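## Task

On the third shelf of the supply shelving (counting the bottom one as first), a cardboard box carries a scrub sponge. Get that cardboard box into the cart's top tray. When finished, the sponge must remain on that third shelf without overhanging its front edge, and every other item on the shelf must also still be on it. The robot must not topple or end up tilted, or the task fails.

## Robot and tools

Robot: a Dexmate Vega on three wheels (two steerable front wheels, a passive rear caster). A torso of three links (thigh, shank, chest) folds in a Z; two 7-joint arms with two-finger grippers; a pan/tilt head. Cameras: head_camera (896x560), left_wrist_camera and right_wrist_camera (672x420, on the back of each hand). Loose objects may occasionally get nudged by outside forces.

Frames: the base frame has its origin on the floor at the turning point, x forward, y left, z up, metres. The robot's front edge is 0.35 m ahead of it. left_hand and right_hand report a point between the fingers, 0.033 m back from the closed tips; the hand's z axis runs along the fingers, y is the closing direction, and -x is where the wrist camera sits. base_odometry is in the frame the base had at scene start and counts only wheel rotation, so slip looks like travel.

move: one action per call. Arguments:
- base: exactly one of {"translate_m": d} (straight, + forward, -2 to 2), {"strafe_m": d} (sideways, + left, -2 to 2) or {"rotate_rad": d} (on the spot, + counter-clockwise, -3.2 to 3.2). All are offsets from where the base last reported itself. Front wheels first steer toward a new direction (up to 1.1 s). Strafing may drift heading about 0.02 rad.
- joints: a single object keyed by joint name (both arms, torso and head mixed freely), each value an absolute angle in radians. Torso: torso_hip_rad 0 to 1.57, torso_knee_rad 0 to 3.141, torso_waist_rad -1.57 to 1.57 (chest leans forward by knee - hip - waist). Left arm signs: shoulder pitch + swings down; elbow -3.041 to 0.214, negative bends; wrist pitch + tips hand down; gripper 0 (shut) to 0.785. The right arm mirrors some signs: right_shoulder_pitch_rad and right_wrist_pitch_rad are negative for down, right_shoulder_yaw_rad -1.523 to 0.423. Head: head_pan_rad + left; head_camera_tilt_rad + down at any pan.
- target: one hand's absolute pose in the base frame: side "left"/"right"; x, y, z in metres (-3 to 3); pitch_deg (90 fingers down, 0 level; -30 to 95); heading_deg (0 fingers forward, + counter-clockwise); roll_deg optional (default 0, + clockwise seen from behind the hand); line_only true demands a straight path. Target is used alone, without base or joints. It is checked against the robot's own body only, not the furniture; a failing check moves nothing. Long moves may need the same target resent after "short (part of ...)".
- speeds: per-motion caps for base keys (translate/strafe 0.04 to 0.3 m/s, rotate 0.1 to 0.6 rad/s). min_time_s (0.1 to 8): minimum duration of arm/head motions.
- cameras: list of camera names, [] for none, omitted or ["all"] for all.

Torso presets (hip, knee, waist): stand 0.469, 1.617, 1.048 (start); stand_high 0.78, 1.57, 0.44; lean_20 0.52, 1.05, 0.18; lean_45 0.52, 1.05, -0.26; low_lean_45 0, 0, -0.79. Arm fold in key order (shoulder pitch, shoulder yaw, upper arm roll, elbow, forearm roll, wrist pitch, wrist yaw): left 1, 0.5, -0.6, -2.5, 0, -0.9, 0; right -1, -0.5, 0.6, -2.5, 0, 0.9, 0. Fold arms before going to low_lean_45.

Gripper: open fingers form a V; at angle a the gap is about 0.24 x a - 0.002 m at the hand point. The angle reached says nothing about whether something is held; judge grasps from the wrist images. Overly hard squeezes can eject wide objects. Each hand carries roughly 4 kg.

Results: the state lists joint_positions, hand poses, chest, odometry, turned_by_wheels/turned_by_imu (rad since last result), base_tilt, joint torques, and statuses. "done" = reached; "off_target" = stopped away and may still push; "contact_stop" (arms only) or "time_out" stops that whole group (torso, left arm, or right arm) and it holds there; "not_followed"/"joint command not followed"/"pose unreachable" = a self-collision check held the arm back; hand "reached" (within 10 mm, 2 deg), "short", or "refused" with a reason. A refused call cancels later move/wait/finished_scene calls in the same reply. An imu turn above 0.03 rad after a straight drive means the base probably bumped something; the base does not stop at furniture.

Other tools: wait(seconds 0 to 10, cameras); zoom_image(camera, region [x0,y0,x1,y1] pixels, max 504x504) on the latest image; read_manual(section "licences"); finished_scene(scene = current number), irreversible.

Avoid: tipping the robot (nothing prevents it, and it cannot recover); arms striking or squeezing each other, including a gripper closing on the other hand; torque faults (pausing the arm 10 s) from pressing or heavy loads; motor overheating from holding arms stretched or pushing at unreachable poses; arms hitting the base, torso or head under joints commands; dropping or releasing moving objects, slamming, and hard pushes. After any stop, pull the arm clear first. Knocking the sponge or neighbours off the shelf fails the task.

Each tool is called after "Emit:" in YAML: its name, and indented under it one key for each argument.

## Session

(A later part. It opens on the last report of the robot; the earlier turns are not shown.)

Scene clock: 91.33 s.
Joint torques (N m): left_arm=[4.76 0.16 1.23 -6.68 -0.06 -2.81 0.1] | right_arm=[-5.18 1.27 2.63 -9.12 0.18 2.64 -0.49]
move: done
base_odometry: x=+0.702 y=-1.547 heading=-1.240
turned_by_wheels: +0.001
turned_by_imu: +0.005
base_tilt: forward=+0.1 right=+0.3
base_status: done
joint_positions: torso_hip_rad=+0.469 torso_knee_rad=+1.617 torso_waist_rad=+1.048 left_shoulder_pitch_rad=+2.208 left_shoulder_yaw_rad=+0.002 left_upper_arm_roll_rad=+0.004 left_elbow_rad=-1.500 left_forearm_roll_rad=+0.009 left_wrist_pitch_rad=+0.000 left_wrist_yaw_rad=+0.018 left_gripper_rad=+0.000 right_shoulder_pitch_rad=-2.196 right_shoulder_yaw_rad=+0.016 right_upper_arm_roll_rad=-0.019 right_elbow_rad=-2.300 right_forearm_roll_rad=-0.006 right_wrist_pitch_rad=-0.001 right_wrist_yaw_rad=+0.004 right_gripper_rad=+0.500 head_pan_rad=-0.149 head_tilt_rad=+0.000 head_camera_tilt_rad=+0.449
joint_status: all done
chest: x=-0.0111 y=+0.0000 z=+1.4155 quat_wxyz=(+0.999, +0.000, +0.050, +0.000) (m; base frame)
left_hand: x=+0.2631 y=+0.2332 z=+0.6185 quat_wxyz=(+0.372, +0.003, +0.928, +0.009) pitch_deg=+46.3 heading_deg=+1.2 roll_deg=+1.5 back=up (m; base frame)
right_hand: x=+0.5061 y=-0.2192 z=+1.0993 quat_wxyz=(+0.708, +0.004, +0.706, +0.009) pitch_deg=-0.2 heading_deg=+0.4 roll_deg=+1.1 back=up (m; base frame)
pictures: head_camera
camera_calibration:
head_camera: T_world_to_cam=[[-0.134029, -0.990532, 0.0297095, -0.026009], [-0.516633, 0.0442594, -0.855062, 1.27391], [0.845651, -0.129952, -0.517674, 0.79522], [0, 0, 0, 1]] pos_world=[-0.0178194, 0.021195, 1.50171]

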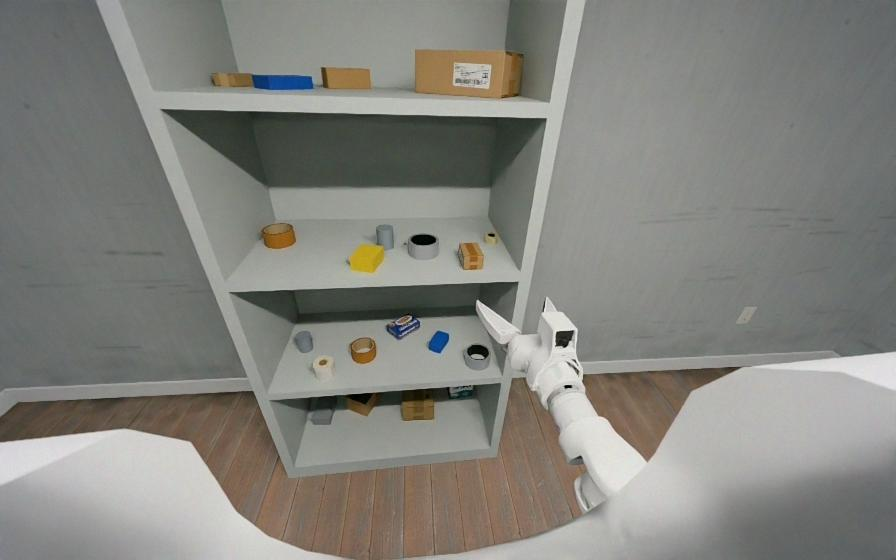

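Emit:
move:
  target: {"side":"right","x":0.56,"y":-0.208,"z":1.05,"pitch_deg":20,"heading_deg":0,"line_only":true}
  cameras: ["right_wrist_camera"]

Emit:
move:
  base: {"translate_m": 0.2}

Emit:
zoom_image:
  camera: "right_wrist_camera"
  region: [150, 80, 504, 400]

Scene clock: 96.27 s.
Joint torques (N m): left_arm=[4.64 0.95 1.27 -5.81 -0.01 -2.89 0.12] | right_arm=[11.88 2.8 -2.27 -13.62 -0.33 2.49 -0.35]
move: done
base_odometry: x=+0.702 y=-1.547 heading=-1.240
turned_by_wheels: +0.000
turned_by_imu: +0.001
base_tilt: forward=+0.1 right=+0.3
base_status: not commanded
joint_positions: torso_hip_rad=+0.469 torso_knee_rad=+1.617 torso_waist_rad=+1.048 left_shoulder_pitch_rad=+2.208 left_shoulder_yaw_rad=+0.002 left_upper_arm_roll_rad=+0.004 left_elbow_rad=-1.500 left_forearm_roll_rad=+0.009 left_wrist_pitch_rad=+0.000 left_wrist_yaw_rad=+0.018 left_gripper_rad=+0.000 right_shoulder_pitch_rad=-1.894 right_shoulder_yaw_rad=+0.035 right_upper_arm_roll_rad=-0.065 right_elbow_rad=-2.472 right_forearm_roll_rad=-0.059 right_wrist_pitch_rad=-0.827 right_wrist_yaw_rad=-0.019 right_gripper_rad=+0.500 head_pan_rad=-0.149 head_tilt_rad=+0.000 head_camera_tilt_rad=+0.449
joint_status: not commanded
chest: x=-0.0111 y=+0.0000 z=+1.4155 quat_wxyz=(+0.999, +0.000, +0.050, +0.000) (m; base frame)
left_hand: x=+0.2631 y=+0.2332 z=+0.6185 quat_wxyz=(+0.372, +0.003, +0.928, +0.009) pitch_deg=+46.3 heading_deg=+1.2 roll_deg=+1.5 back=up (m; base frame)
right_hand: x=+0.5596 y=-0.2082 z=+1.0495 quat_wxyz=(+0.574, +0.000, +0.819, +0.000) pitch_deg=+19.9 heading_deg=+0.0 roll_deg=+0.0 back=up (m; base frame)
right_hand_status: reached (straight line, planned for 2.9 s): 1 mm and 0.1 deg off.
pictures: right_wrist_camera
camera_calibration:
right_wrist_camera: T_world_to_cam=[[-0.0413317, -0.998633, 0.0319875, -0.226223], [-0.480828, -0.00818367, -0.876777, 1.2391], [0.87584, -0.0516191, -0.479832, 0.157741], [0, 0, 0, 1]] pos_world=[0.448286, -0.207631, 1.16934]

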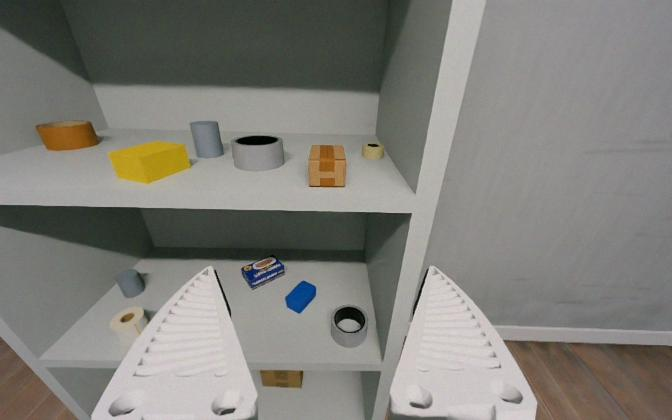

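Scene clock: 98.47 s.
Joint torques (N m): left_arm=[4.51 0.76 1.12 -6.77 0.04 -2.95 0.06] | right_arm=[13.69 2.43 -2.62 -12.14 -0.1 3.14 -0.33]
move: done
base_odometry: x=+0.767 y=-1.736 heading=-1.241
turned_by_wheels: -0.001
turned_by_imu: -0.003
base_tilt: forward=+0.1 right=+0.3
base_status: done
joint_positions: torso_hip_rad=+0.469 torso_knee_rad=+1.617 torso_waist_rad=+1.048 left_shoulder_pitch_rad=+2.208 left_shoulder_yaw_rad=+0.002 left_upper_arm_roll_rad=+0.004 left_elbow_rad=-1.500 left_forearm_roll_rad=+0.009 left_wrist_pitch_rad=+0.000 left_wrist_yaw_rad=+0.018 left_gripper_rad=+0.000 right_shoulder_pitch_rad=-1.892 right_shoulder_yaw_rad=+0.035 right_upper_arm_roll_rad=-0.065 right_elbow_rad=-2.472 right_forearm_roll_rad=-0.059 right_wrist_pitch_rad=-0.832 right_wrist_yaw_rad=-0.019 right_gripper_rad=+0.500 head_pan_rad=-0.149 head_tilt_rad=+0.000 head_camera_tilt_rad=+0.449
joint_status: not commanded
chest: x=-0.0110 y=+0.0000 z=+1.4155 quat_wxyz=(+0.999, +0.000, +0.050, +0.000) (m; base frame)
left_hand: x=+0.2631 y=+0.2332 z=+0.6184 quat_wxyz=(+0.372, +0.003, +0.928, +0.009) pitch_deg=+46.3 heading_deg=+1.2 roll_deg=+1.5 back=up (m; base frame)
right_hand: x=+0.5599 y=-0.2082 z=+1.0492 quat_wxyz=(+0.573, +0.000, +0.820, +0.000) pitch_deg=+20.1 heading_deg=+0.0 roll_deg=+0.0 back=up (m; base frame)
pictures: head_camera, left_wrist_camera, right_wrist_camera
camera_calibration:
head_camera: T_world_to_cam=[[-0.134027, -0.990532, 0.0297259, -0.026007], [-0.516824, 0.0442735, -0.854946, 1.27384], [0.845535, -0.129949, -0.517864, 0.795335], [0, 0, 0, 1]] pos_world=[-0.0176203, 0.021195, 1.50171]
left_wrist_camera: T_world_to_cam=[[0.00682442, -0.999906, 0.0118705, 0.220212], [-0.782773, -0.0127287, -0.622177, 0.656431], [0.622269, -0.00504589, -0.782787, 0.475102], [0, 0, 0, 1]] pos_world=[0.216692, 0.230945, 0.777705]
right_wrist_camera: T_world_to_cam=[[-0.0412952, -0.998627, 0.0322239, -0.226486], [-0.483031, -0.00827859, -0.875564, 1.23885], [0.874629, -0.0517218, -0.482026, 0.160255], [0, 0, 0, 1]] pos_world=[0.448888, -0.207631, 1.16924]

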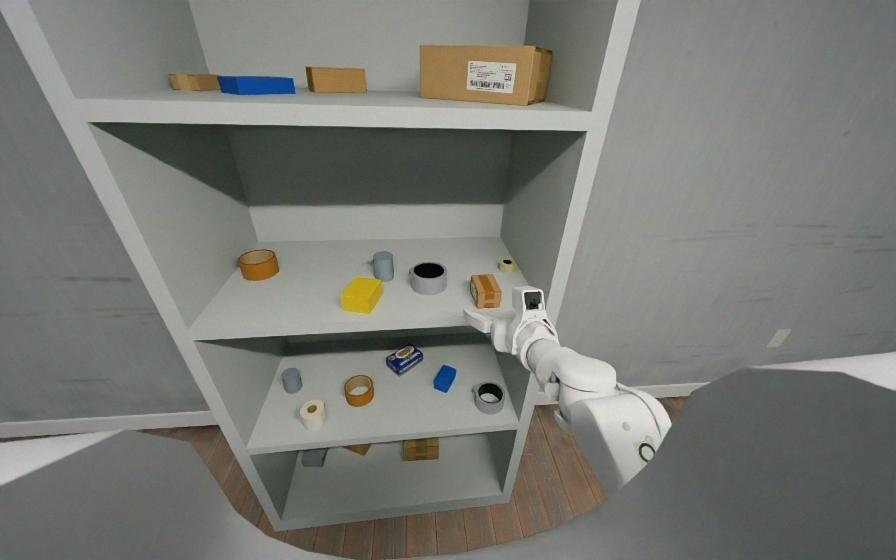

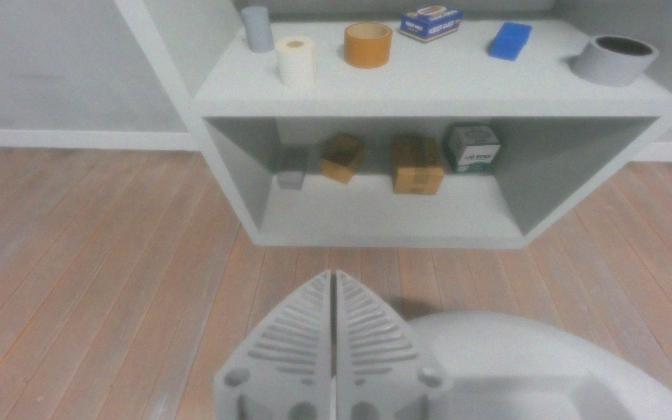

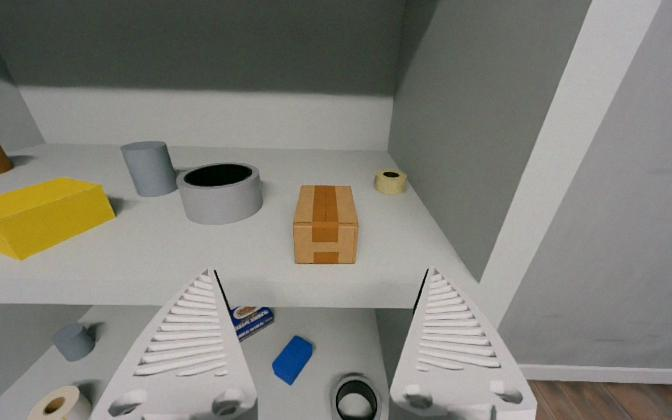

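Scaled by 1.424 from the camera's 672x420 image, which has a finer 960x600 frame.

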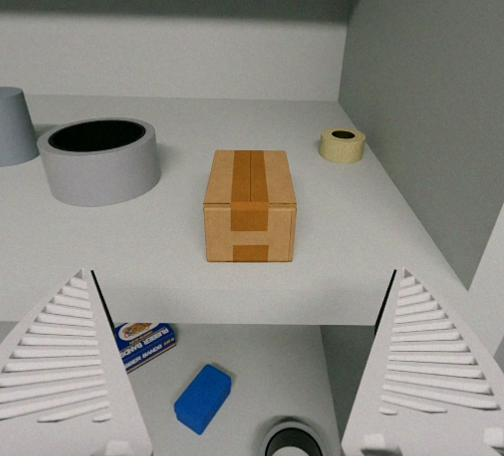

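Emit:
move:
  target: {"side":"right","x":0.692,"y":-0.211,"z":1.028,"pitch_deg":20,"heading_deg":0,"line_only":true}
  cameras: ["right_wrist_camera"]

Emit:
move:
  joints: {"right_gripper_rad": 0.17}
  cameras: ["right_wrist_camera"]

Emit:
move:
  target: {"side":"right","x":0.68,"y":-0.211,"z":1.09,"pitch_deg":20,"heading_deg":0,"line_only":true}

Scene clock: 102.57 s.
Joint torques (N m): left_arm=[4.84 0.76 1.4 -5.7 -0.09 -2.86 0.14] | right_arm=[20.72 0.78 3.11 -9.06 0.26 3.54 0.05]
move: done
base_odometry: x=+0.767 y=-1.736 heading=-1.241
turned_by_wheels: +0.000
turned_by_imu: +0.001
base_tilt: forward=+0.2 right=+0.4
base_status: not commanded
joint_positions: torso_hip_rad=+0.469 torso_knee_rad=+1.617 torso_waist_rad=+1.048 left_shoulder_pitch_rad=+2.208 left_shoulder_yaw_rad=+0.002 left_upper_arm_roll_rad=+0.004 left_elbow_rad=-1.500 left_forearm_roll_rad=+0.009 left_wrist_pitch_rad=+0.000 left_wrist_yaw_rad=+0.018 left_gripper_rad=+0.000 right_shoulder_pitch_rad=-1.503 right_shoulder_yaw_rad=+0.043 right_upper_arm_roll_rad=-0.029 right_elbow_rad=-2.017 right_forearm_roll_rad=-0.045 right_wrist_pitch_rad=-0.764 right_wrist_yaw_rad=-0.010 right_gripper_rad=+0.500 head_pan_rad=-0.149 head_tilt_rad=+0.000 head_camera_tilt_rad=+0.449
joint_status: not commanded
chest: x=-0.0110 y=+0.0000 z=+1.4155 quat_wxyz=(+0.999, +0.000, +0.050, +0.000) (m; base frame)
left_hand: x=+0.2631 y=+0.2332 z=+0.6184 quat_wxyz=(+0.372, +0.003, +0.928, +0.009) pitch_deg=+46.3 heading_deg=+1.2 roll_deg=+1.5 back=up (m; base frame)
right_hand: x=+0.6903 y=-0.2108 z=+1.0275 quat_wxyz=(+0.573, +0.000, +0.819, +0.000) pitch_deg=+20.1 heading_deg=+0.0 roll_deg=+0.0 back=up (m; base frame)
right_hand_status: reached (straight line, planned for 1.8 s): 2 mm and 0.1 deg off.
pictures: right_wrist_camera
camera_calibration:
right_wrist_camera: T_world_to_cam=[[-0.0409483, -0.998641, 0.0322397, -0.223325], [-0.482604, -0.00848514, -0.875797, 1.28275], [0.874881, -0.0514215, -0.481601, 0.0351207], [0, 0, 0, 1]] pos_world=[0.579188, -0.210331, 1.14754]

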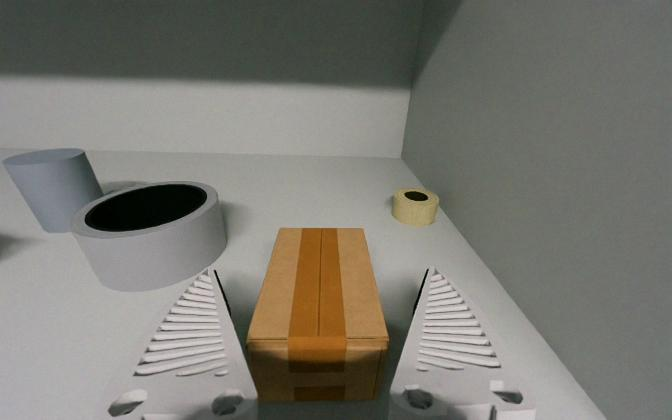

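Scene clock: 103.43 s.
Joint torques (N m): left_arm=[4.5 0.01 1.05 -6.03 0.07 -2.6 0] | right_arm=[20.24 0.98 3.4 -8.35 0.04 2.17 0]
move: done
base_odometry: x=+0.767 y=-1.736 heading=-1.241
turned_by_wheels: +0.000
turned_by_imu: +0.000
base_tilt: forward=+0.2 right=+0.3
base_status: not commanded
joint_positions: torso_hip_rad=+0.469 torso_knee_rad=+1.617 torso_waist_rad=+1.048 left_shoulder_pitch_rad=+2.208 left_shoulder_yaw_rad=+0.002 left_upper_arm_roll_rad=+0.004 left_elbow_rad=-1.500 left_forearm_roll_rad=+0.009 left_wrist_pitch_rad=+0.000 left_wrist_yaw_rad=+0.018 left_gripper_rad=+0.000 right_shoulder_pitch_rad=-1.500 right_shoulder_yaw_rad=+0.043 right_upper_arm_roll_rad=-0.029 right_elbow_rad=-2.012 right_forearm_roll_rad=-0.045 right_wrist_pitch_rad=-0.763 right_wrist_yaw_rad=-0.010 right_gripper_rad=+0.171 head_pan_rad=-0.149 head_tilt_rad=+0.000 head_camera_tilt_rad=+0.449
joint_status: all done
chest: x=-0.0110 y=+0.0000 z=+1.4155 quat_wxyz=(+0.999, +0.000, +0.050, +0.000) (m; base frame)
left_hand: x=+0.2631 y=+0.2332 z=+0.6184 quat_wxyz=(+0.372, +0.003, +0.928, +0.009) pitch_deg=+46.3 heading_deg=+1.2 roll_deg=+1.5 back=up (m; base frame)
right_hand: x=+0.6915 y=-0.2108 z=+1.0275 quat_wxyz=(+0.573, +0.000, +0.819, +0.000) pitch_deg=+20.1 heading_deg=+0.0 roll_deg=+0.0 back=up (m; base frame)
pictures: right_wrist_camera
camera_calibration:
right_wrist_camera: T_world_to_cam=[[-0.0408667, -0.998646, 0.0321879, -0.223265], [-0.482526, -0.00848371, -0.875841, 1.28333], [0.874928, -0.0513242, -0.481526, 0.0339779], [0, 0, 0, 1]] pos_world=[0.580388, -0.210332, 1.14754]

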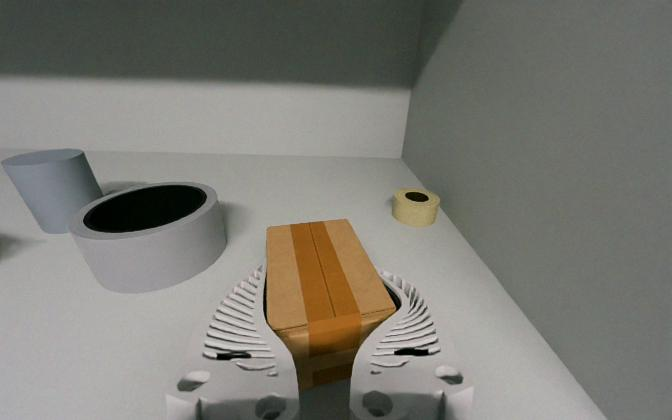

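Scene clock: 105.93 s.
Joint torques (N m): left_arm=[4.61 -0.05 1.04 -6.4 -0.03 -3.36 0.08] | right_arm=[20.87 3.73 -2.46 -13.59 -0.38 3.91 0.11]
move: done
base_odometry: x=+0.767 y=-1.736 heading=-1.241
turned_by_wheels: +0.000
turned_by_imu: +0.001
base_tilt: forward=+0.2 right=+0.3
base_status: not commanded
joint_positions: torso_hip_rad=+0.469 torso_knee_rad=+1.617 torso_waist_rad=+1.048 left_shoulder_pitch_rad=+2.208 left_shoulder_yaw_rad=+0.002 left_upper_arm_roll_rad=+0.004 left_elbow_rad=-1.500 left_forearm_roll_rad=+0.009 left_wrist_pitch_rad=+0.000 left_wrist_yaw_rad=+0.018 left_gripper_rad=+0.000 right_shoulder_pitch_rad=-1.462 right_shoulder_yaw_rad=+0.045 right_upper_arm_roll_rad=-0.037 right_elbow_rad=-2.204 right_forearm_roll_rad=-0.053 right_wrist_pitch_rad=-0.994 right_wrist_yaw_rad=-0.007 right_gripper_rad=+0.171 head_pan_rad=-0.149 head_tilt_rad=+0.000 head_camera_tilt_rad=+0.449
joint_status: not commanded
chest: x=-0.0110 y=+0.0000 z=+1.4155 quat_wxyz=(+0.999, +0.000, +0.050, +0.000) (m; base frame)
left_hand: x=+0.2631 y=+0.2332 z=+0.6184 quat_wxyz=(+0.372, +0.003, +0.928, +0.009) pitch_deg=+46.3 heading_deg=+1.2 roll_deg=+1.5 back=up (m; base frame)
right_hand: x=+0.6802 y=-0.2112 z=+1.0877 quat_wxyz=(+0.573, +0.000, +0.820, +0.000) pitch_deg=+20.1 heading_deg=+0.0 roll_deg=+0.0 back=up (m; base frame)
right_hand_status: reached (straight line, planned for 1.1 s): 2 mm and 0.1 deg off.
pictures: head_camera, left_wrist_camera, right_wrist_camera
camera_calibration:
head_camera: T_world_to_cam=[[-0.134027, -0.990532, 0.0297259, -0.026007], [-0.516824, 0.0442735, -0.854946, 1.27384], [0.845535, -0.129949, -0.517864, 0.795335], [0, 0, 0, 1]] pos_world=[-0.0176203, 0.021195, 1.50171]
left_wrist_camera: T_world_to_cam=[[0.00682442, -0.999906, 0.0118705, 0.220212], [-0.782773, -0.0127287, -0.622177, 0.656431], [0.622269, -0.00504589, -0.782787, 0.475102], [0, 0, 0, 1]] pos_world=[0.216692, 0.230945, 0.777705]
right_wrist_camera: T_world_to_cam=[[-0.0414282, -0.998623, 0.0321864, -0.225633], [-0.483028, -0.00818163, -0.875567, 1.33067], [0.874624, -0.0518201, -0.482024, 0.0734192], [0, 0, 0, 1]] pos_world=[0.569188, -0.210631, 1.20774]

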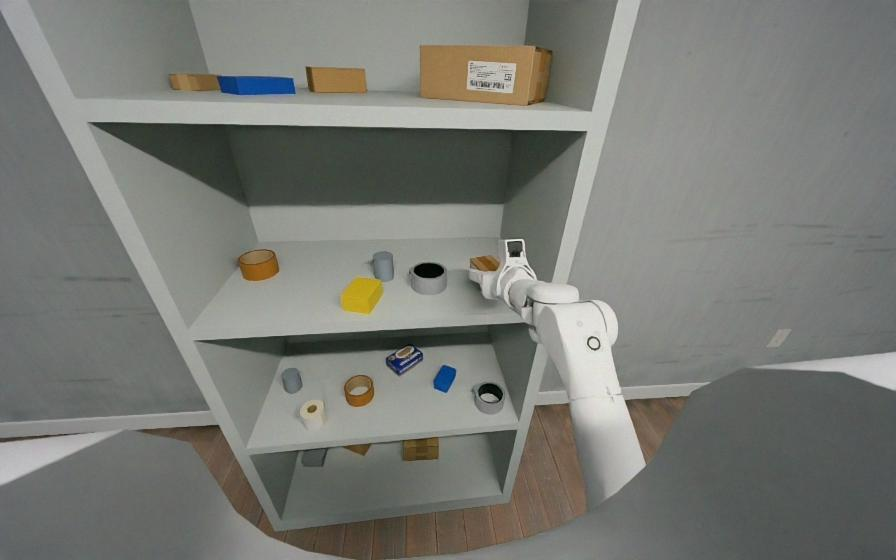

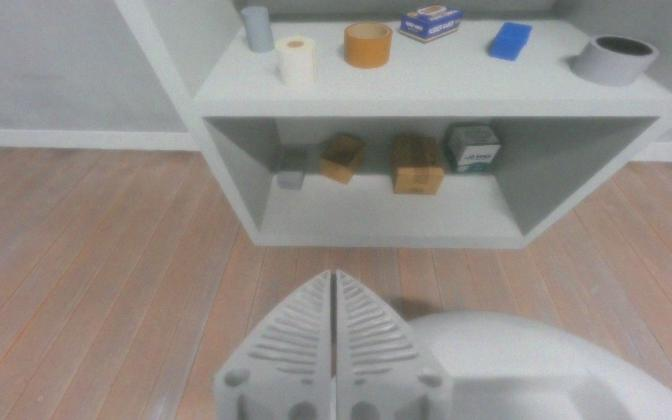

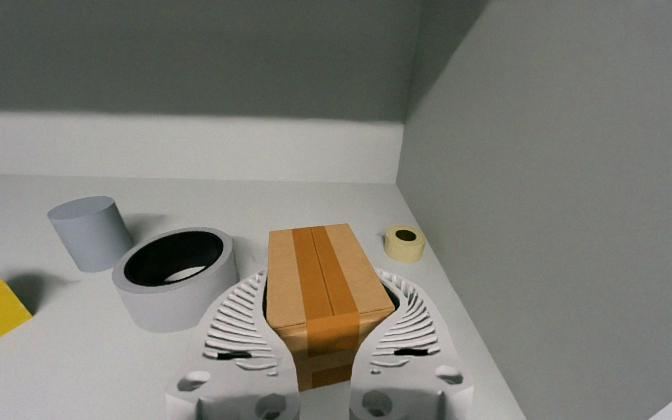

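Emit:
move:
  base: {"translate_m": -0.4}
  cameras: []

Emit:
move:
  base: {"rotate_rad": -2.357}
  joints: {"right_shoulder_pitch_rad": -1.9, "right_elbow_rad": -2.47, "right_wrist_pitch_rad": -0.8, "head_pan_rad": 0, "head_camera_tilt_rad": 0.35}
  cameras: ["head_camera"]

Emit:
move:
  base: {"translate_m": 1.3}
  cameras: ["head_camera"]

Scene clock: 110.00 s.
Joint torques (N m): left_arm=[4.14 0.59 1.19 -7.1 -0.03 -2.84 0.02] | right_arm=[20.05 2.5 -2.72 -12.76 -0.02 3.25 0.12]
move: done
base_odometry: x=+0.638 y=-1.358 heading=-1.242
turned_by_wheels: -0.001
turned_by_imu: +0.002
base_tilt: forward=+0.1 right=+0.3
base_status: done
joint_positions: torso_hip_rad=+0.469 torso_knee_rad=+1.617 torso_waist_rad=+1.048 left_shoulder_pitch_rad=+2.208 left_shoulder_yaw_rad=+0.002 left_upper_arm_roll_rad=+0.004 left_elbow_rad=-1.500 left_forearm_roll_rad=+0.009 left_wrist_pitch_rad=+0.000 left_wrist_yaw_rad=+0.018 left_gripper_rad=+0.000 right_shoulder_pitch_rad=-1.461 right_shoulder_yaw_rad=+0.045 right_upper_arm_roll_rad=-0.038 right_elbow_rad=-2.209 right_forearm_roll_rad=-0.053 right_wrist_pitch_rad=-0.999 right_wrist_yaw_rad=-0.007 right_gripper_rad=+0.171 head_pan_rad=-0.149 head_tilt_rad=+0.000 head_camera_tilt_rad=+0.449
joint_status: not commanded
chest: x=-0.0110 y=+0.0000 z=+1.4155 quat_wxyz=(+0.999, +0.000, +0.050, +0.000) (m; base frame)
left_hand: x=+0.2631 y=+0.2332 z=+0.6184 quat_wxyz=(+0.372, +0.003, +0.928, +0.009) pitch_deg=+46.3 heading_deg=+1.2 roll_deg=+1.5 back=up (m; base frame)
right_hand: x=+0.6797 y=-0.2112 z=+1.0892 quat_wxyz=(+0.573, +0.000, +0.820, +0.000) pitch_deg=+20.1 heading_deg=+0.0 roll_deg=+0.0 back=up (m; base frame)
pictures: none
No camera images: "cameras" was empty.

Scene clock: 115.50 s.
Joint torques (N m): left_arm=[4.52 0.43 1.03 -6.53 -0.05 -2.5 0.11] | right_arm=[1.26 1.93 -1.8 -14.9 0.06 4.09 -0.11]
move: done
base_odometry: x=+0.638 y=-1.357 heading=+2.687
turned_by_wheels: -2.355
turned_by_imu: -2.290
base_tilt: forward=+0.2 right=+0.3
base_status: done
joint_positions: torso_hip_rad=+0.469 torso_knee_rad=+1.617 torso_waist_rad=+1.048 left_shoulder_pitch_rad=+2.208 left_shoulder_yaw_rad=+0.002 left_upper_arm_roll_rad=+0.004 left_elbow_rad=-1.500 left_forearm_roll_rad=+0.009 left_wrist_pitch_rad=+0.000 left_wrist_yaw_rad=+0.018 left_gripper_rad=+0.000 right_shoulder_pitch_rad=-1.900 right_shoulder_yaw_rad=+0.045 right_upper_arm_roll_rad=-0.038 right_elbow_rad=-2.469 right_forearm_roll_rad=-0.053 right_wrist_pitch_rad=-0.801 right_wrist_yaw_rad=-0.007 right_gripper_rad=+0.171 head_pan_rad=-0.001 head_tilt_rad=+0.000 head_camera_tilt_rad=+0.351
joint_status: all done
chest: x=-0.0110 y=+0.0000 z=+1.4155 quat_wxyz=(+0.999, +0.000, +0.050, +0.000) (m; base frame)
left_hand: x=+0.2631 y=+0.2332 z=+0.6184 quat_wxyz=(+0.372, +0.003, +0.928, +0.009) pitch_deg=+46.3 heading_deg=+1.2 roll_deg=+1.5 back=up (m; base frame)
right_hand: x=+0.5612 y=-0.2200 z=+1.0543 quat_wxyz=(+0.581, +0.008, +0.814, -0.001) pitch_deg=+19.0 heading_deg=-0.7 roll_deg=+0.4 back=up (m; base frame)
pictures: head_camera
camera_calibration:
head_camera: T_world_to_cam=[[0.012048, -0.999796, 0.0162315, 0.00542405], [-0.431891, -0.0198435, -0.901708, 1.34975], [0.901846, 0.00385358, -0.432041, 0.672467], [0, 0, 0, 1]] pos_world=[-0.0235825, 0.0296154, 1.50753]

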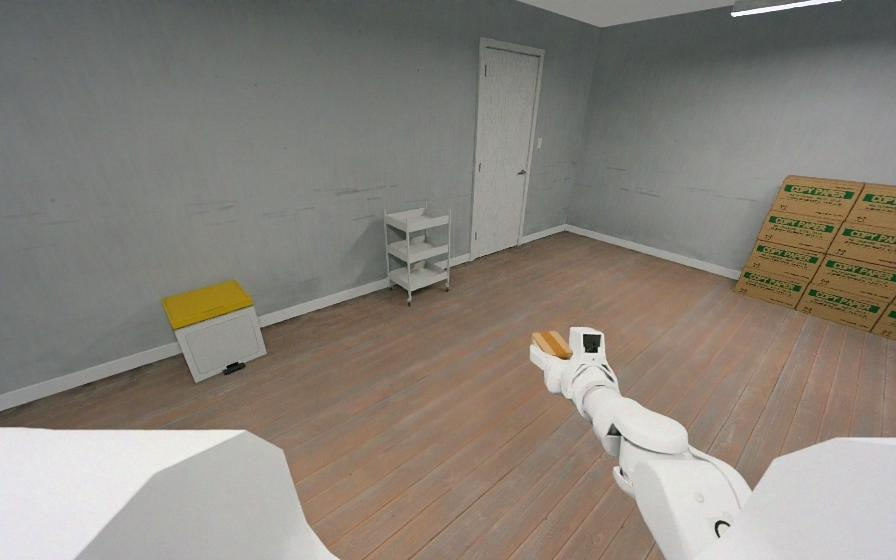

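Scene clock: 121.80 s.
Joint torques (N m): left_arm=[4.52 0.9 1.1 -6.71 -0.12 -2.14 0.18] | right_arm=[1.3 1.21 -1.77 -13.84 -0.05 4.64 0.03]
move: done
base_odometry: x=-0.528 y=-0.783 heading=+2.686
turned_by_wheels: -0.001
turned_by_imu: -0.007
base_tilt: forward=+0.1 right=+0.3
base_status: done
joint_positions: torso_hip_rad=+0.469 torso_knee_rad=+1.617 torso_waist_rad=+1.048 left_shoulder_pitch_rad=+2.208 left_shoulder_yaw_rad=+0.002 left_upper_arm_roll_rad=+0.004 left_elbow_rad=-1.500 left_forearm_roll_rad=+0.009 left_wrist_pitch_rad=+0.000 left_wrist_yaw_rad=+0.018 left_gripper_rad=+0.000 right_shoulder_pitch_rad=-1.900 right_shoulder_yaw_rad=+0.045 right_upper_arm_roll_rad=-0.038 right_elbow_rad=-2.469 right_forearm_roll_rad=-0.053 right_wrist_pitch_rad=-0.801 right_wrist_yaw_rad=-0.007 right_gripper_rad=+0.171 head_pan_rad=-0.001 head_tilt_rad=+0.000 head_camera_tilt_rad=+0.351
joint_status: not commanded
chest: x=-0.0110 y=+0.0000 z=+1.4155 quat_wxyz=(+0.999, +0.000, +0.050, +0.000) (m; base frame)
left_hand: x=+0.2631 y=+0.2332 z=+0.6184 quat_wxyz=(+0.372, +0.003, +0.928, +0.009) pitch_deg=+46.3 heading_deg=+1.2 roll_deg=+1.5 back=up (m; base frame)
right_hand: x=+0.5612 y=-0.2201 z=+1.0543 quat_wxyz=(+0.581, +0.008, +0.814, -0.001) pitch_deg=+19.0 heading_deg=-0.7 roll_deg=+0.4 back=up (m; base frame)
pictures: head_camera
camera_calibration:
head_camera: T_world_to_cam=[[0.0120495, -0.999796, 0.0162293, 0.00542743], [-0.431971, -0.0198425, -0.901669, 1.34969], [0.901807, 0.00385406, -0.432122, 0.672589], [0, 0, 0, 1]] pos_world=[-0.0235829, 0.0296154, 1.50753]

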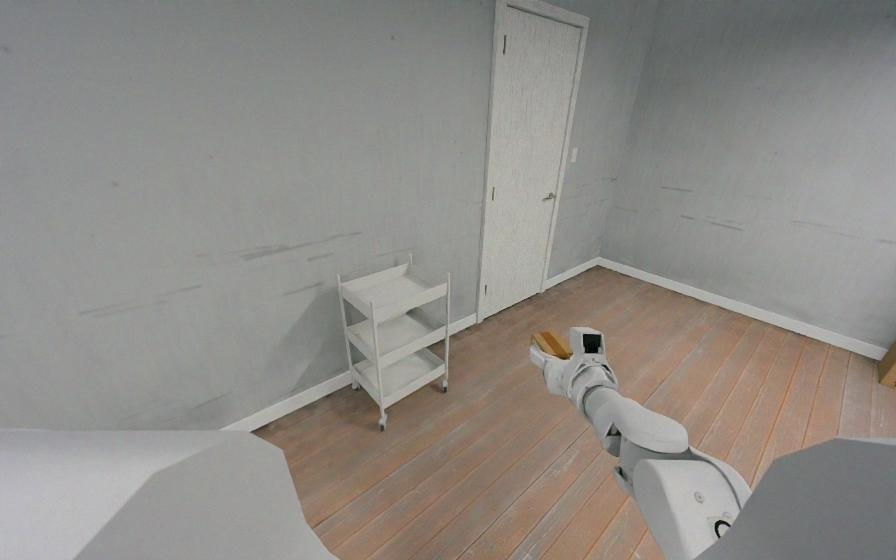

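Emit:
move:
  base: {"translate_m": 0.8}
  cameras: []

Emit:
move:
  base: {"rotate_rad": 0.76}
  joints: {"head_camera_tilt_rad": 0.6}

Emit:
zoom_image:
  camera: "head_camera"
  region: [250, 200, 720, 560]

Scene clock: 127.13 s.
Joint torques (N m): left_arm=[5.01 0.42 1.13 -6.85 -0.03 -2.18 0.22] | right_arm=[1.05 3.85 -2.08 -14.4 -0.05 4.03 0.09]
move: done
base_odometry: x=-1.246 y=-0.429 heading=+2.685
turned_by_wheels: -0.001
turned_by_imu: -0.003
base_tilt: forward=+0.2 right=+0.3
base_status: done
joint_positions: torso_hip_rad=+0.469 torso_knee_rad=+1.617 torso_waist_rad=+1.048 left_shoulder_pitch_rad=+2.208 left_shoulder_yaw_rad=+0.002 left_upper_arm_roll_rad=+0.004 left_elbow_rad=-1.500 left_forearm_roll_rad=+0.009 left_wrist_pitch_rad=+0.000 left_wrist_yaw_rad=+0.018 left_gripper_rad=+0.000 right_shoulder_pitch_rad=-1.900 right_shoulder_yaw_rad=+0.045 right_upper_arm_roll_rad=-0.038 right_elbow_rad=-2.469 right_forearm_roll_rad=-0.053 right_wrist_pitch_rad=-0.801 right_wrist_yaw_rad=-0.007 right_gripper_rad=+0.171 head_pan_rad=-0.001 head_tilt_rad=+0.000 head_camera_tilt_rad=+0.351
joint_status: not commanded
chest: x=-0.0110 y=+0.0000 z=+1.4155 quat_wxyz=(+0.999, +0.000, +0.050, +0.000) (m; base frame)
left_hand: x=+0.2631 y=+0.2332 z=+0.6184 quat_wxyz=(+0.372, +0.003, +0.928, +0.009) pitch_deg=+46.3 heading_deg=+1.2 roll_deg=+1.5 back=up (m; base frame)
right_hand: x=+0.5612 y=-0.2200 z=+1.0543 quat_wxyz=(+0.581, +0.008, +0.814, -0.001) pitch_deg=+19.0 heading_deg=-0.7 roll_deg=+0.4 back=up (m; base frame)
pictures: none
No camera images: "cameras" was empty.

Scene clock: 130.03 s.
Joint torques (N m): left_arm=[3.62 -0.25 1.28 -6.11 -0.14 -3.34 0.01] | right_arm=[1.61 0.35 -1.9 -14.21 0.38 4.51 -0.26]
move: done
base_odometry: x=-1.247 y=-0.429 heading=-2.839
turned_by_wheels: +0.759
turned_by_imu: +0.739
base_tilt: forward=+0.2 right=+0.4
base_status: done
joint_positions: torso_hip_rad=+0.469 torso_knee_rad=+1.617 torso_waist_rad=+1.048 left_shoulder_pitch_rad=+2.208 left_shoulder_yaw_rad=+0.002 left_upper_arm_roll_rad=+0.004 left_elbow_rad=-1.500 left_forearm_roll_rad=+0.009 left_wrist_pitch_rad=+0.000 left_wrist_yaw_rad=+0.018 left_gripper_rad=+0.000 right_shoulder_pitch_rad=-1.900 right_shoulder_yaw_rad=+0.045 right_upper_arm_roll_rad=-0.038 right_elbow_rad=-2.469 right_forearm_roll_rad=-0.053 right_wrist_pitch_rad=-0.801 right_wrist_yaw_rad=-0.007 right_gripper_rad=+0.171 head_pan_rad=+0.000 head_tilt_rad=+0.000 head_camera_tilt_rad=+0.599
joint_status: all done
chest: x=-0.0110 y=+0.0000 z=+1.4155 quat_wxyz=(+0.999, +0.000, +0.050, +0.000) (m; base frame)
left_hand: x=+0.2631 y=+0.2332 z=+0.6184 quat_wxyz=(+0.372, +0.003, +0.928, +0.009) pitch_deg=+46.3 heading_deg=+1.2 roll_deg=+1.5 back=up (m; base frame)
right_hand: x=+0.5612 y=-0.2200 z=+1.0543 quat_wxyz=(+0.581, +0.008, +0.814, -0.001) pitch_deg=+19.0 heading_deg=-0.7 roll_deg=+0.4 back=up (m; base frame)
pictures: head_camera, left_wrist_camera, right_wrist_camera
camera_calibration:
head_camera: T_world_to_cam=[[0.0156829, -0.999797, 0.0126268, 0.0110529], [-0.640462, -0.0197423, -0.767736, 1.13487], [0.76783, 0.00395332, -0.640642, 0.971262], [0, 0, 0, 1]] pos_world=[-0.0190946, 0.029616, 1.49337]
left_wrist_camera: T_world_to_cam=[[0.00682442, -0.999906, 0.0118705, 0.220212], [-0.782773, -0.0127287, -0.622177, 0.656431], [0.622269, -0.00504589, -0.782787, 0.475102], [0, 0, 0, 1]] pos_world=[0.216692, 0.230945, 0.777705]
right_wrist_camera: T_world_to_cam=[[-0.0565376, -0.998106, 0.0242646, -0.221323], [-0.465636, 0.00486189, -0.884963, 1.24688], [0.883168, -0.0613322, -0.465029, 0.136118], [0, 0, 0, 1]] pos_world=[0.447864, -0.218617, 1.17211]

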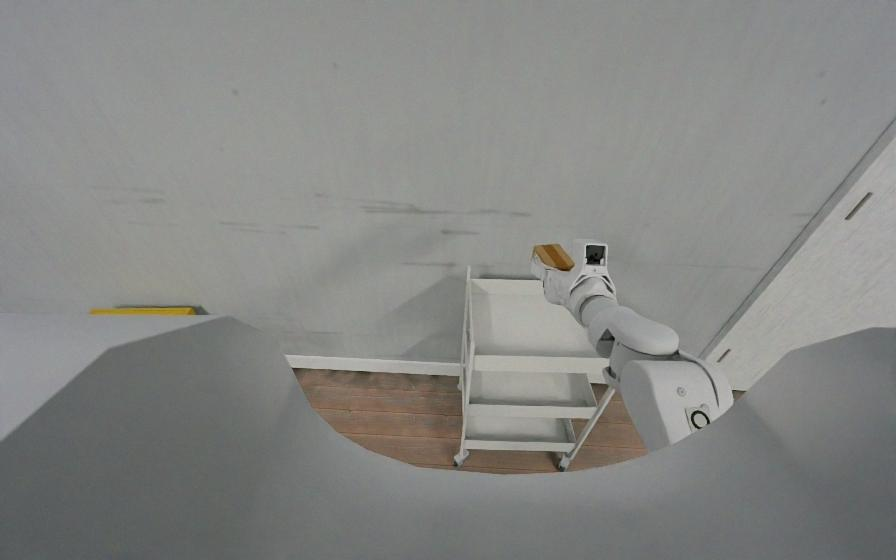

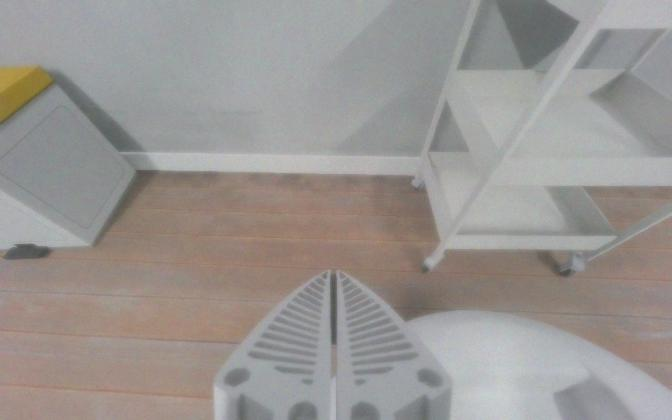

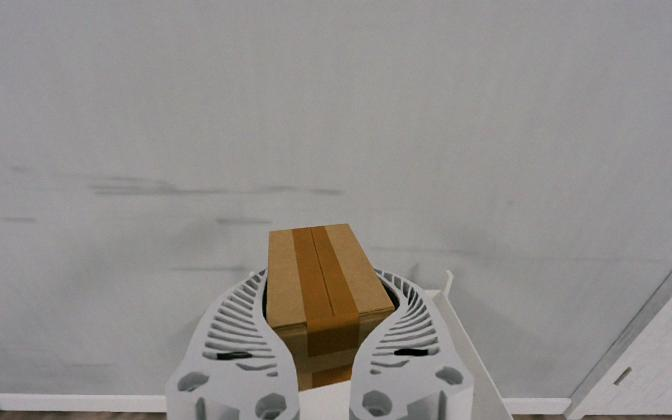

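Scaled by 1.072 from the camera's 896x560 image, which has a finer 960x600 frame.

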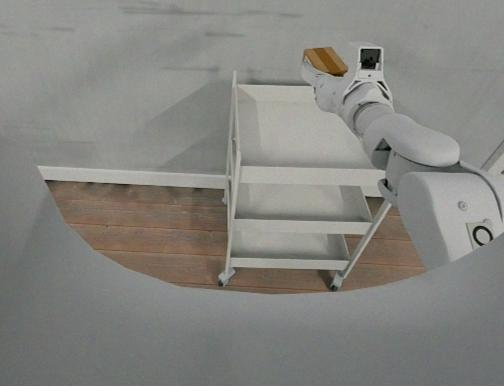

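Emit:
move:
  target: {"side":"right","x":0.62,"y":-0.23,"z":1.25,"pitch_deg":5,"heading_deg":0,"line_only":true}
  cameras: []

Emit:
move:
  joints: {"torso_hip_rad":0.2,"torso_knee_rad":0.9,"torso_waist_rad":0.3,"left_elbow_rad":-2.3}
  base: {"translate_m":0.08}

Emit:
zoom_image:
  camera: "right_wrist_camera"
  region: [100, 0, 604, 420]

Scene clock: 134.60 s.
Joint torques (N m): left_arm=[4.97 0.26 1.51 -6.41 0.02 -2.97 0.15] | right_arm=[16.27 -1.55 3 -12.74 0.2 2.24 0.28]
move: done
base_odometry: x=-1.247 y=-0.429 heading=-2.839
turned_by_wheels: +0.000
turned_by_imu: +0.001
base_tilt: forward=+0.2 right=+0.3
base_status: not commanded
joint_positions: torso_hip_rad=+0.469 torso_knee_rad=+1.617 torso_waist_rad=+1.048 left_shoulder_pitch_rad=+2.208 left_shoulder_yaw_rad=+0.002 left_upper_arm_roll_rad=+0.004 left_elbow_rad=-1.500 left_forearm_roll_rad=+0.009 left_wrist_pitch_rad=+0.000 left_wrist_yaw_rad=+0.018 left_gripper_rad=+0.000 right_shoulder_pitch_rad=-1.583 right_shoulder_yaw_rad=+0.024 right_upper_arm_roll_rad=-0.002 right_elbow_rad=-2.606 right_forearm_roll_rad=-0.045 right_wrist_pitch_rad=-1.015 right_wrist_yaw_rad=+0.036 right_gripper_rad=+0.171 head_pan_rad=+0.000 head_tilt_rad=+0.000 head_camera_tilt_rad=+0.599
joint_status: not commanded
chest: x=-0.0110 y=+0.0000 z=+1.4155 quat_wxyz=(+0.999, +0.000, +0.050, +0.000) (m; base frame)
left_hand: x=+0.2631 y=+0.2332 z=+0.6184 quat_wxyz=(+0.372, +0.003, +0.928, +0.009) pitch_deg=+46.3 heading_deg=+1.2 roll_deg=+1.5 back=up (m; base frame)
right_hand: x=+0.6194 y=-0.2297 z=+1.2461 quat_wxyz=(+0.674, +0.000, +0.739, +0.000) pitch_deg=+5.3 heading_deg=+0.0 roll_deg=+0.0 back=up (m; base frame)
right_hand_status: reached (straight line, planned for 1.3 s): 4 mm and 0.3 deg off.
pictures: none
No camera images: "cameras" was empty.

Scene clock: 138.93 s.
Joint torques (N m): left_arm=[4.86 0.69 1.31 -10.18 0.06 -3.22 0.23] | right_arm=[11.26 -3.6 3.32 -13.85 0.18 3.66 0.02]
move: done
base_odometry: x=-1.323 y=-0.452 heading=-2.838
turned_by_wheels: +0.001
turned_by_imu: +0.002
base_tilt: forward=+0.2 right=+0.3
base_status: done
joint_positions: torso_hip_rad=+0.200 torso_knee_rad=+0.900 torso_waist_rad=+0.300 left_shoulder_pitch_rad=+2.208 left_shoulder_yaw_rad=+0.002 left_upper_arm_roll_rad=+0.004 left_elbow_rad=-2.294 left_forearm_roll_rad=+0.009 left_wrist_pitch_rad=+0.000 left_wrist_yaw_rad=+0.018 left_gripper_rad=+0.000 right_shoulder_pitch_rad=-1.578 right_shoulder_yaw_rad=+0.024 right_upper_arm_roll_rad=-0.002 right_elbow_rad=-2.608 right_forearm_roll_rad=-0.045 right_wrist_pitch_rad=-1.018 right_wrist_yaw_rad=+0.037 right_gripper_rad=+0.171 head_pan_rad=+0.000 head_tilt_rad=+0.000 head_camera_tilt_rad=+0.599
joint_status: all done
chest: x=+0.0074 y=+0.0000 z=+1.2322 quat_wxyz=(+0.980, +0.000, +0.199, +0.000) (m; base frame)
left_hand: x=+0.4010 y=+0.2328 z=+0.7684 quat_wxyz=(+0.588, -0.001, +0.809, +0.008) pitch_deg=+18.0 heading_deg=+0.8 roll_deg=+0.7 back=up (m; base frame)
right_hand: x=+0.5611 y=-0.2298 z=+0.8869 quat_wxyz=(+0.557, +0.000, +0.830, +0.000) pitch_deg=+22.3 heading_deg=+0.0 roll_deg=+0.0 back=up (m; base frame)
pictures: head_camera, left_wrist_camera, right_wrist_camera
camera_calibration:
head_camera: T_world_to_cam=[[0.0187123, -0.999797, 0.00742762, 0.0194622], [-0.83875, -0.0197408, -0.544159, 0.731939], [0.544196, 0.00395259, -0.838949, 1.0857], [0, 0, 0, 1]] pos_world=[0.022716, 0.029616, 1.309]
left_wrist_camera: T_world_to_cam=[[0.00122201, -0.99985, 0.0172551, 0.215263], [-0.393894, -0.0163414, -0.919011, 0.930777], [0.919155, -0.00567364, -0.393855, 0.0889077], [0, 0, 0, 1]] pos_world=[0.284644, 0.230946, 0.886696]
right_wrist_camera: T_world_to_cam=[[-0.0397395, -0.998649, 0.0334873, -0.24481], [-0.516068, -0.0081849, -0.856509, 1.0988], [0.855625, -0.0513189, -0.515045, 0.119917], [0, 0, 0, 1]] pos_world=[0.454721, -0.229332, 1.01109]

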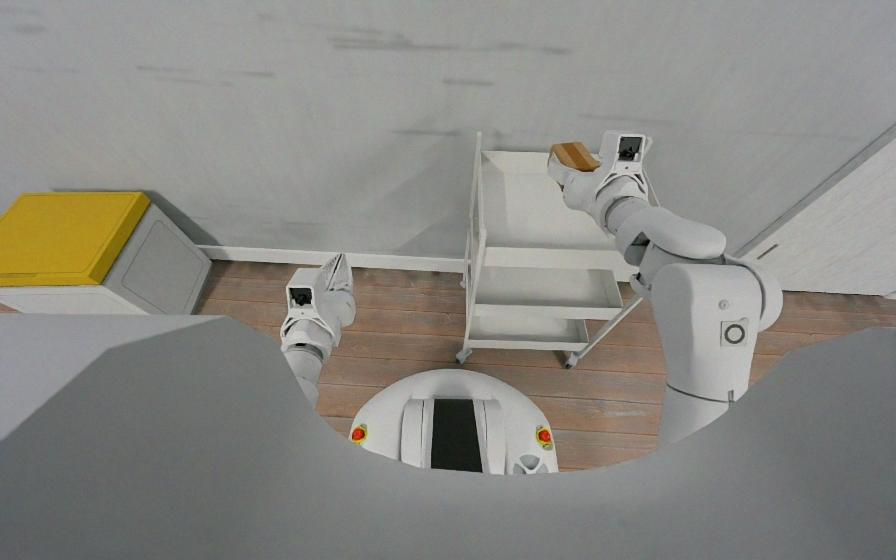

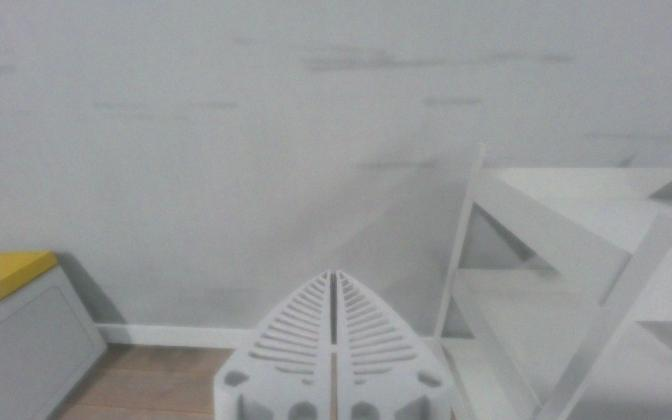

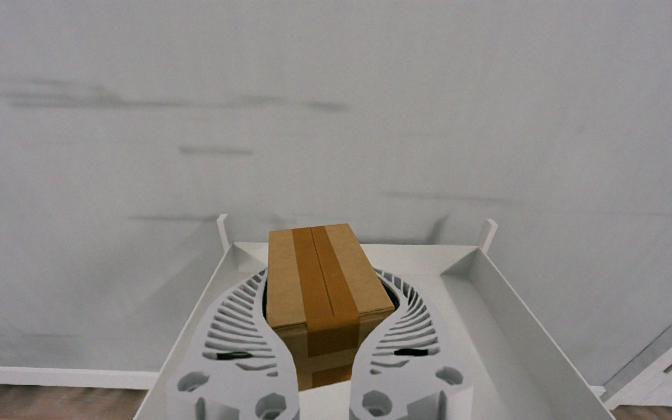

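Scaled by 1.000.

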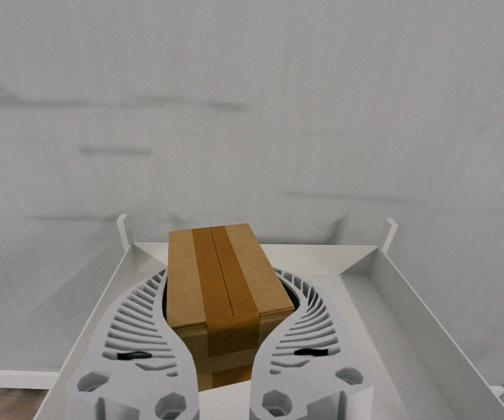

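Emit:
move:
  target: {"side":"right","x":0.715,"y":-0.23,"z":0.80,"pitch_deg":22,"heading_deg":0,"line_only":true}
  cameras: []

Emit:
move:
  target: {"side":"right","x":0.715,"y":-0.23,"z":0.715,"pitch_deg":22,"heading_deg":0,"line_only":true}

Emit:
zoom_image:
  camera: "head_camera"
  region: [420, 100, 700, 400]

Scene clock: 144.97 s.
Joint torques (N m): left_arm=[6.02 0.51 1.31 -11.23 -0.06 -3.29 0.07] | right_arm=[20.55 -2.11 3.14 -9.54 0.16 3.57 -0.16]
move: done
base_odometry: x=-1.323 y=-0.452 heading=-2.838
turned_by_wheels: +0.000
turned_by_imu: +0.002
base_tilt: forward=+0.2 right=+0.3
base_status: not commanded
joint_positions: torso_hip_rad=+0.200 torso_knee_rad=+0.900 torso_waist_rad=+0.300 left_shoulder_pitch_rad=+2.208 left_shoulder_yaw_rad=+0.002 left_upper_arm_roll_rad=+0.004 left_elbow_rad=-2.300 left_forearm_roll_rad=+0.009 left_wrist_pitch_rad=+0.000 left_wrist_yaw_rad=+0.018 left_gripper_rad=+0.000 right_shoulder_pitch_rad=-1.192 right_shoulder_yaw_rad=+0.025 right_upper_arm_roll_rad=+0.013 right_elbow_rad=-1.890 right_forearm_roll_rad=-0.036 right_wrist_pitch_rad=-0.682 right_wrist_yaw_rad=+0.027 right_gripper_rad=+0.171 head_pan_rad=+0.000 head_tilt_rad=+0.000 head_camera_tilt_rad=+0.599
joint_status: not commanded
chest: x=+0.0074 y=+0.0000 z=+1.2322 quat_wxyz=(+0.980, +0.000, +0.199, +0.000) (m; base frame)
left_hand: x=+0.4024 y=+0.2328 z=+0.7720 quat_wxyz=(+0.590, -0.001, +0.807, +0.008) pitch_deg=+17.7 heading_deg=+0.8 roll_deg=+0.7 back=up (m; base frame)
right_hand: x=+0.7137 y=-0.2297 z=+0.7999 quat_wxyz=(+0.559, +0.000, +0.829, +0.000) pitch_deg=+22.1 heading_deg=+0.0 roll_deg=+0.0 back=up (m; base frame)
right_hand_status: reached (straight line, planned for 2.6 s): 1 mm and 0.1 deg off.
pictures: none
No camera images: "cameras" was empty.

Scene clock: 147.83 s.
Joint torques (N m): left_arm=[6.11 -0.49 1.25 -10.97 -0.05 -2.89 0] | right_arm=[21.11 -1.14 2.6 -9.31 0.13 4.65 -0.53]
move: done
base_odometry: x=-1.323 y=-0.452 heading=-2.838
turned_by_wheels: +0.000
turned_by_imu: +0.001
base_tilt: forward=+0.2 right=+0.3
base_status: not commanded
joint_positions: torso_hip_rad=+0.200 torso_knee_rad=+0.900 torso_waist_rad=+0.300 left_shoulder_pitch_rad=+2.208 left_shoulder_yaw_rad=+0.002 left_upper_arm_roll_rad=+0.004 left_elbow_rad=-2.300 left_forearm_roll_rad=+0.009 left_wrist_pitch_rad=+0.000 left_wrist_yaw_rad=+0.018 left_gripper_rad=+0.000 right_shoulder_pitch_rad=-1.187 right_shoulder_yaw_rad=+0.023 right_upper_arm_roll_rad=+0.019 right_elbow_rad=-1.574 right_forearm_roll_rad=-0.030 right_wrist_pitch_rad=-0.372 right_wrist_yaw_rad=+0.021 right_gripper_rad=+0.171 head_pan_rad=+0.000 head_tilt_rad=+0.000 head_camera_tilt_rad=+0.599
joint_status: not commanded
chest: x=+0.0074 y=+0.0000 z=+1.2322 quat_wxyz=(+0.980, +0.000, +0.199, +0.000) (m; base frame)
left_hand: x=+0.4024 y=+0.2328 z=+0.7720 quat_wxyz=(+0.590, -0.001, +0.807, +0.008) pitch_deg=+17.7 heading_deg=+0.8 roll_deg=+0.7 back=up (m; base frame)
right_hand: x=+0.7148 y=-0.2297 z=+0.7157 quat_wxyz=(+0.559, +0.000, +0.829, +0.000) pitch_deg=+22.1 heading_deg=+0.0 roll_deg=+0.0 back=up (m; base frame)
right_hand_status: reached (straight line, planned for 1.4 s): 1 mm and 0.1 deg off.
pictures: head_camera, left_wrist_camera, right_wrist_camera
camera_calibration:
head_camera: T_world_to_cam=[[0.0187138, -0.999797, 0.00742854, 0.0194609], [-0.83875, -0.0197425, -0.544159, 0.731939], [0.544196, 0.00395261, -0.838949, 1.0857], [0, 0, 0, 1]] pos_world=[0.022716, 0.029616, 1.309]
left_wrist_camera: T_world_to_cam=[[0.00112541, -0.99985, 0.0172616, 0.215234], [-0.388746, -0.0163413, -0.9212, 0.934203], [0.921344, -0.00567366, -0.388706, 0.0842045], [0, 0, 0, 1]] pos_world=[0.285344, 0.230946, 0.889603]
right_wrist_camera: T_world_to_cam=[[-0.0395866, -0.998657, 0.0334177, -0.232916], [-0.512996, -0.00838754, -0.85835, 1.0306], [0.857477, -0.0511223, -0.511976, -0.103147], [0, 0, 0, 1]] pos_world=[0.607918, -0.229232, 0.839586]

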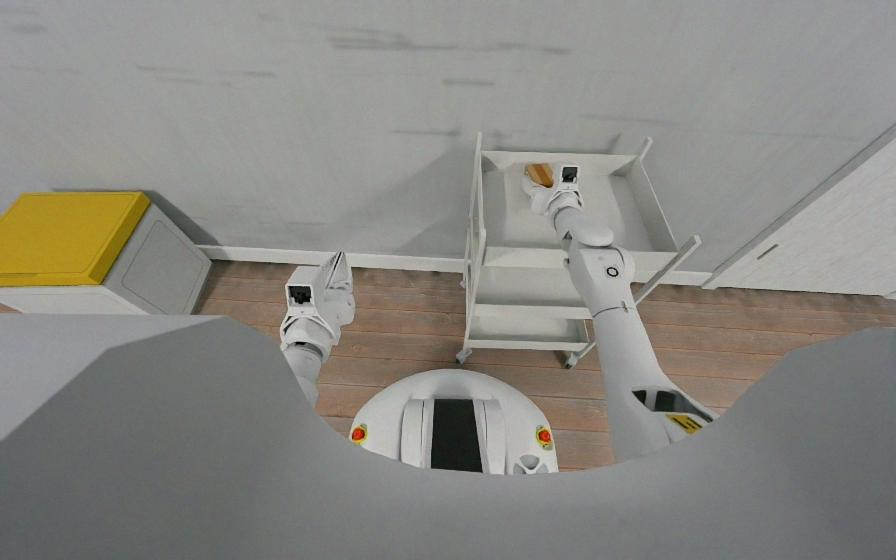

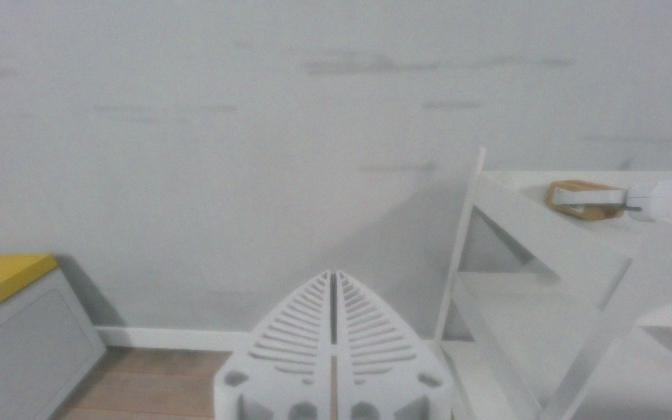

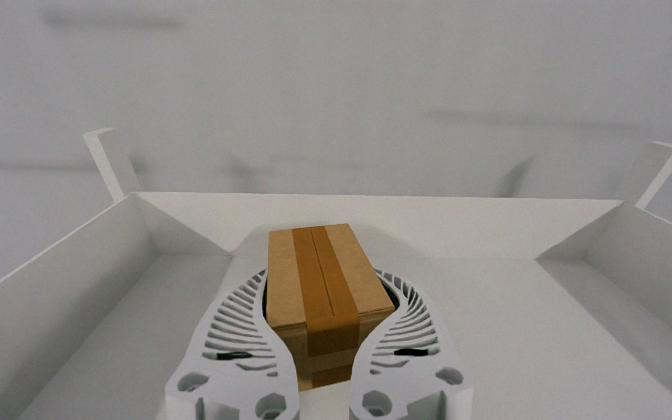

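Scaled by 1.680 from the camera's 896x560 image, which has a finer 960x600 frame.

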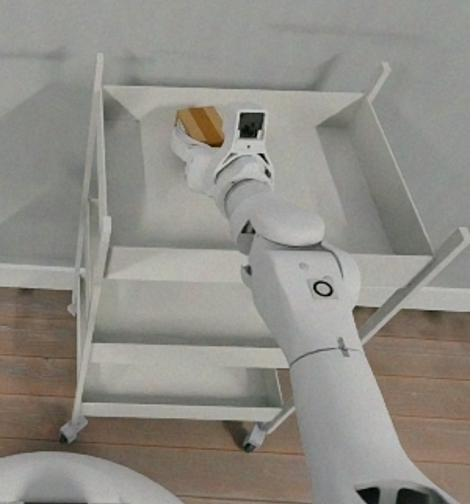

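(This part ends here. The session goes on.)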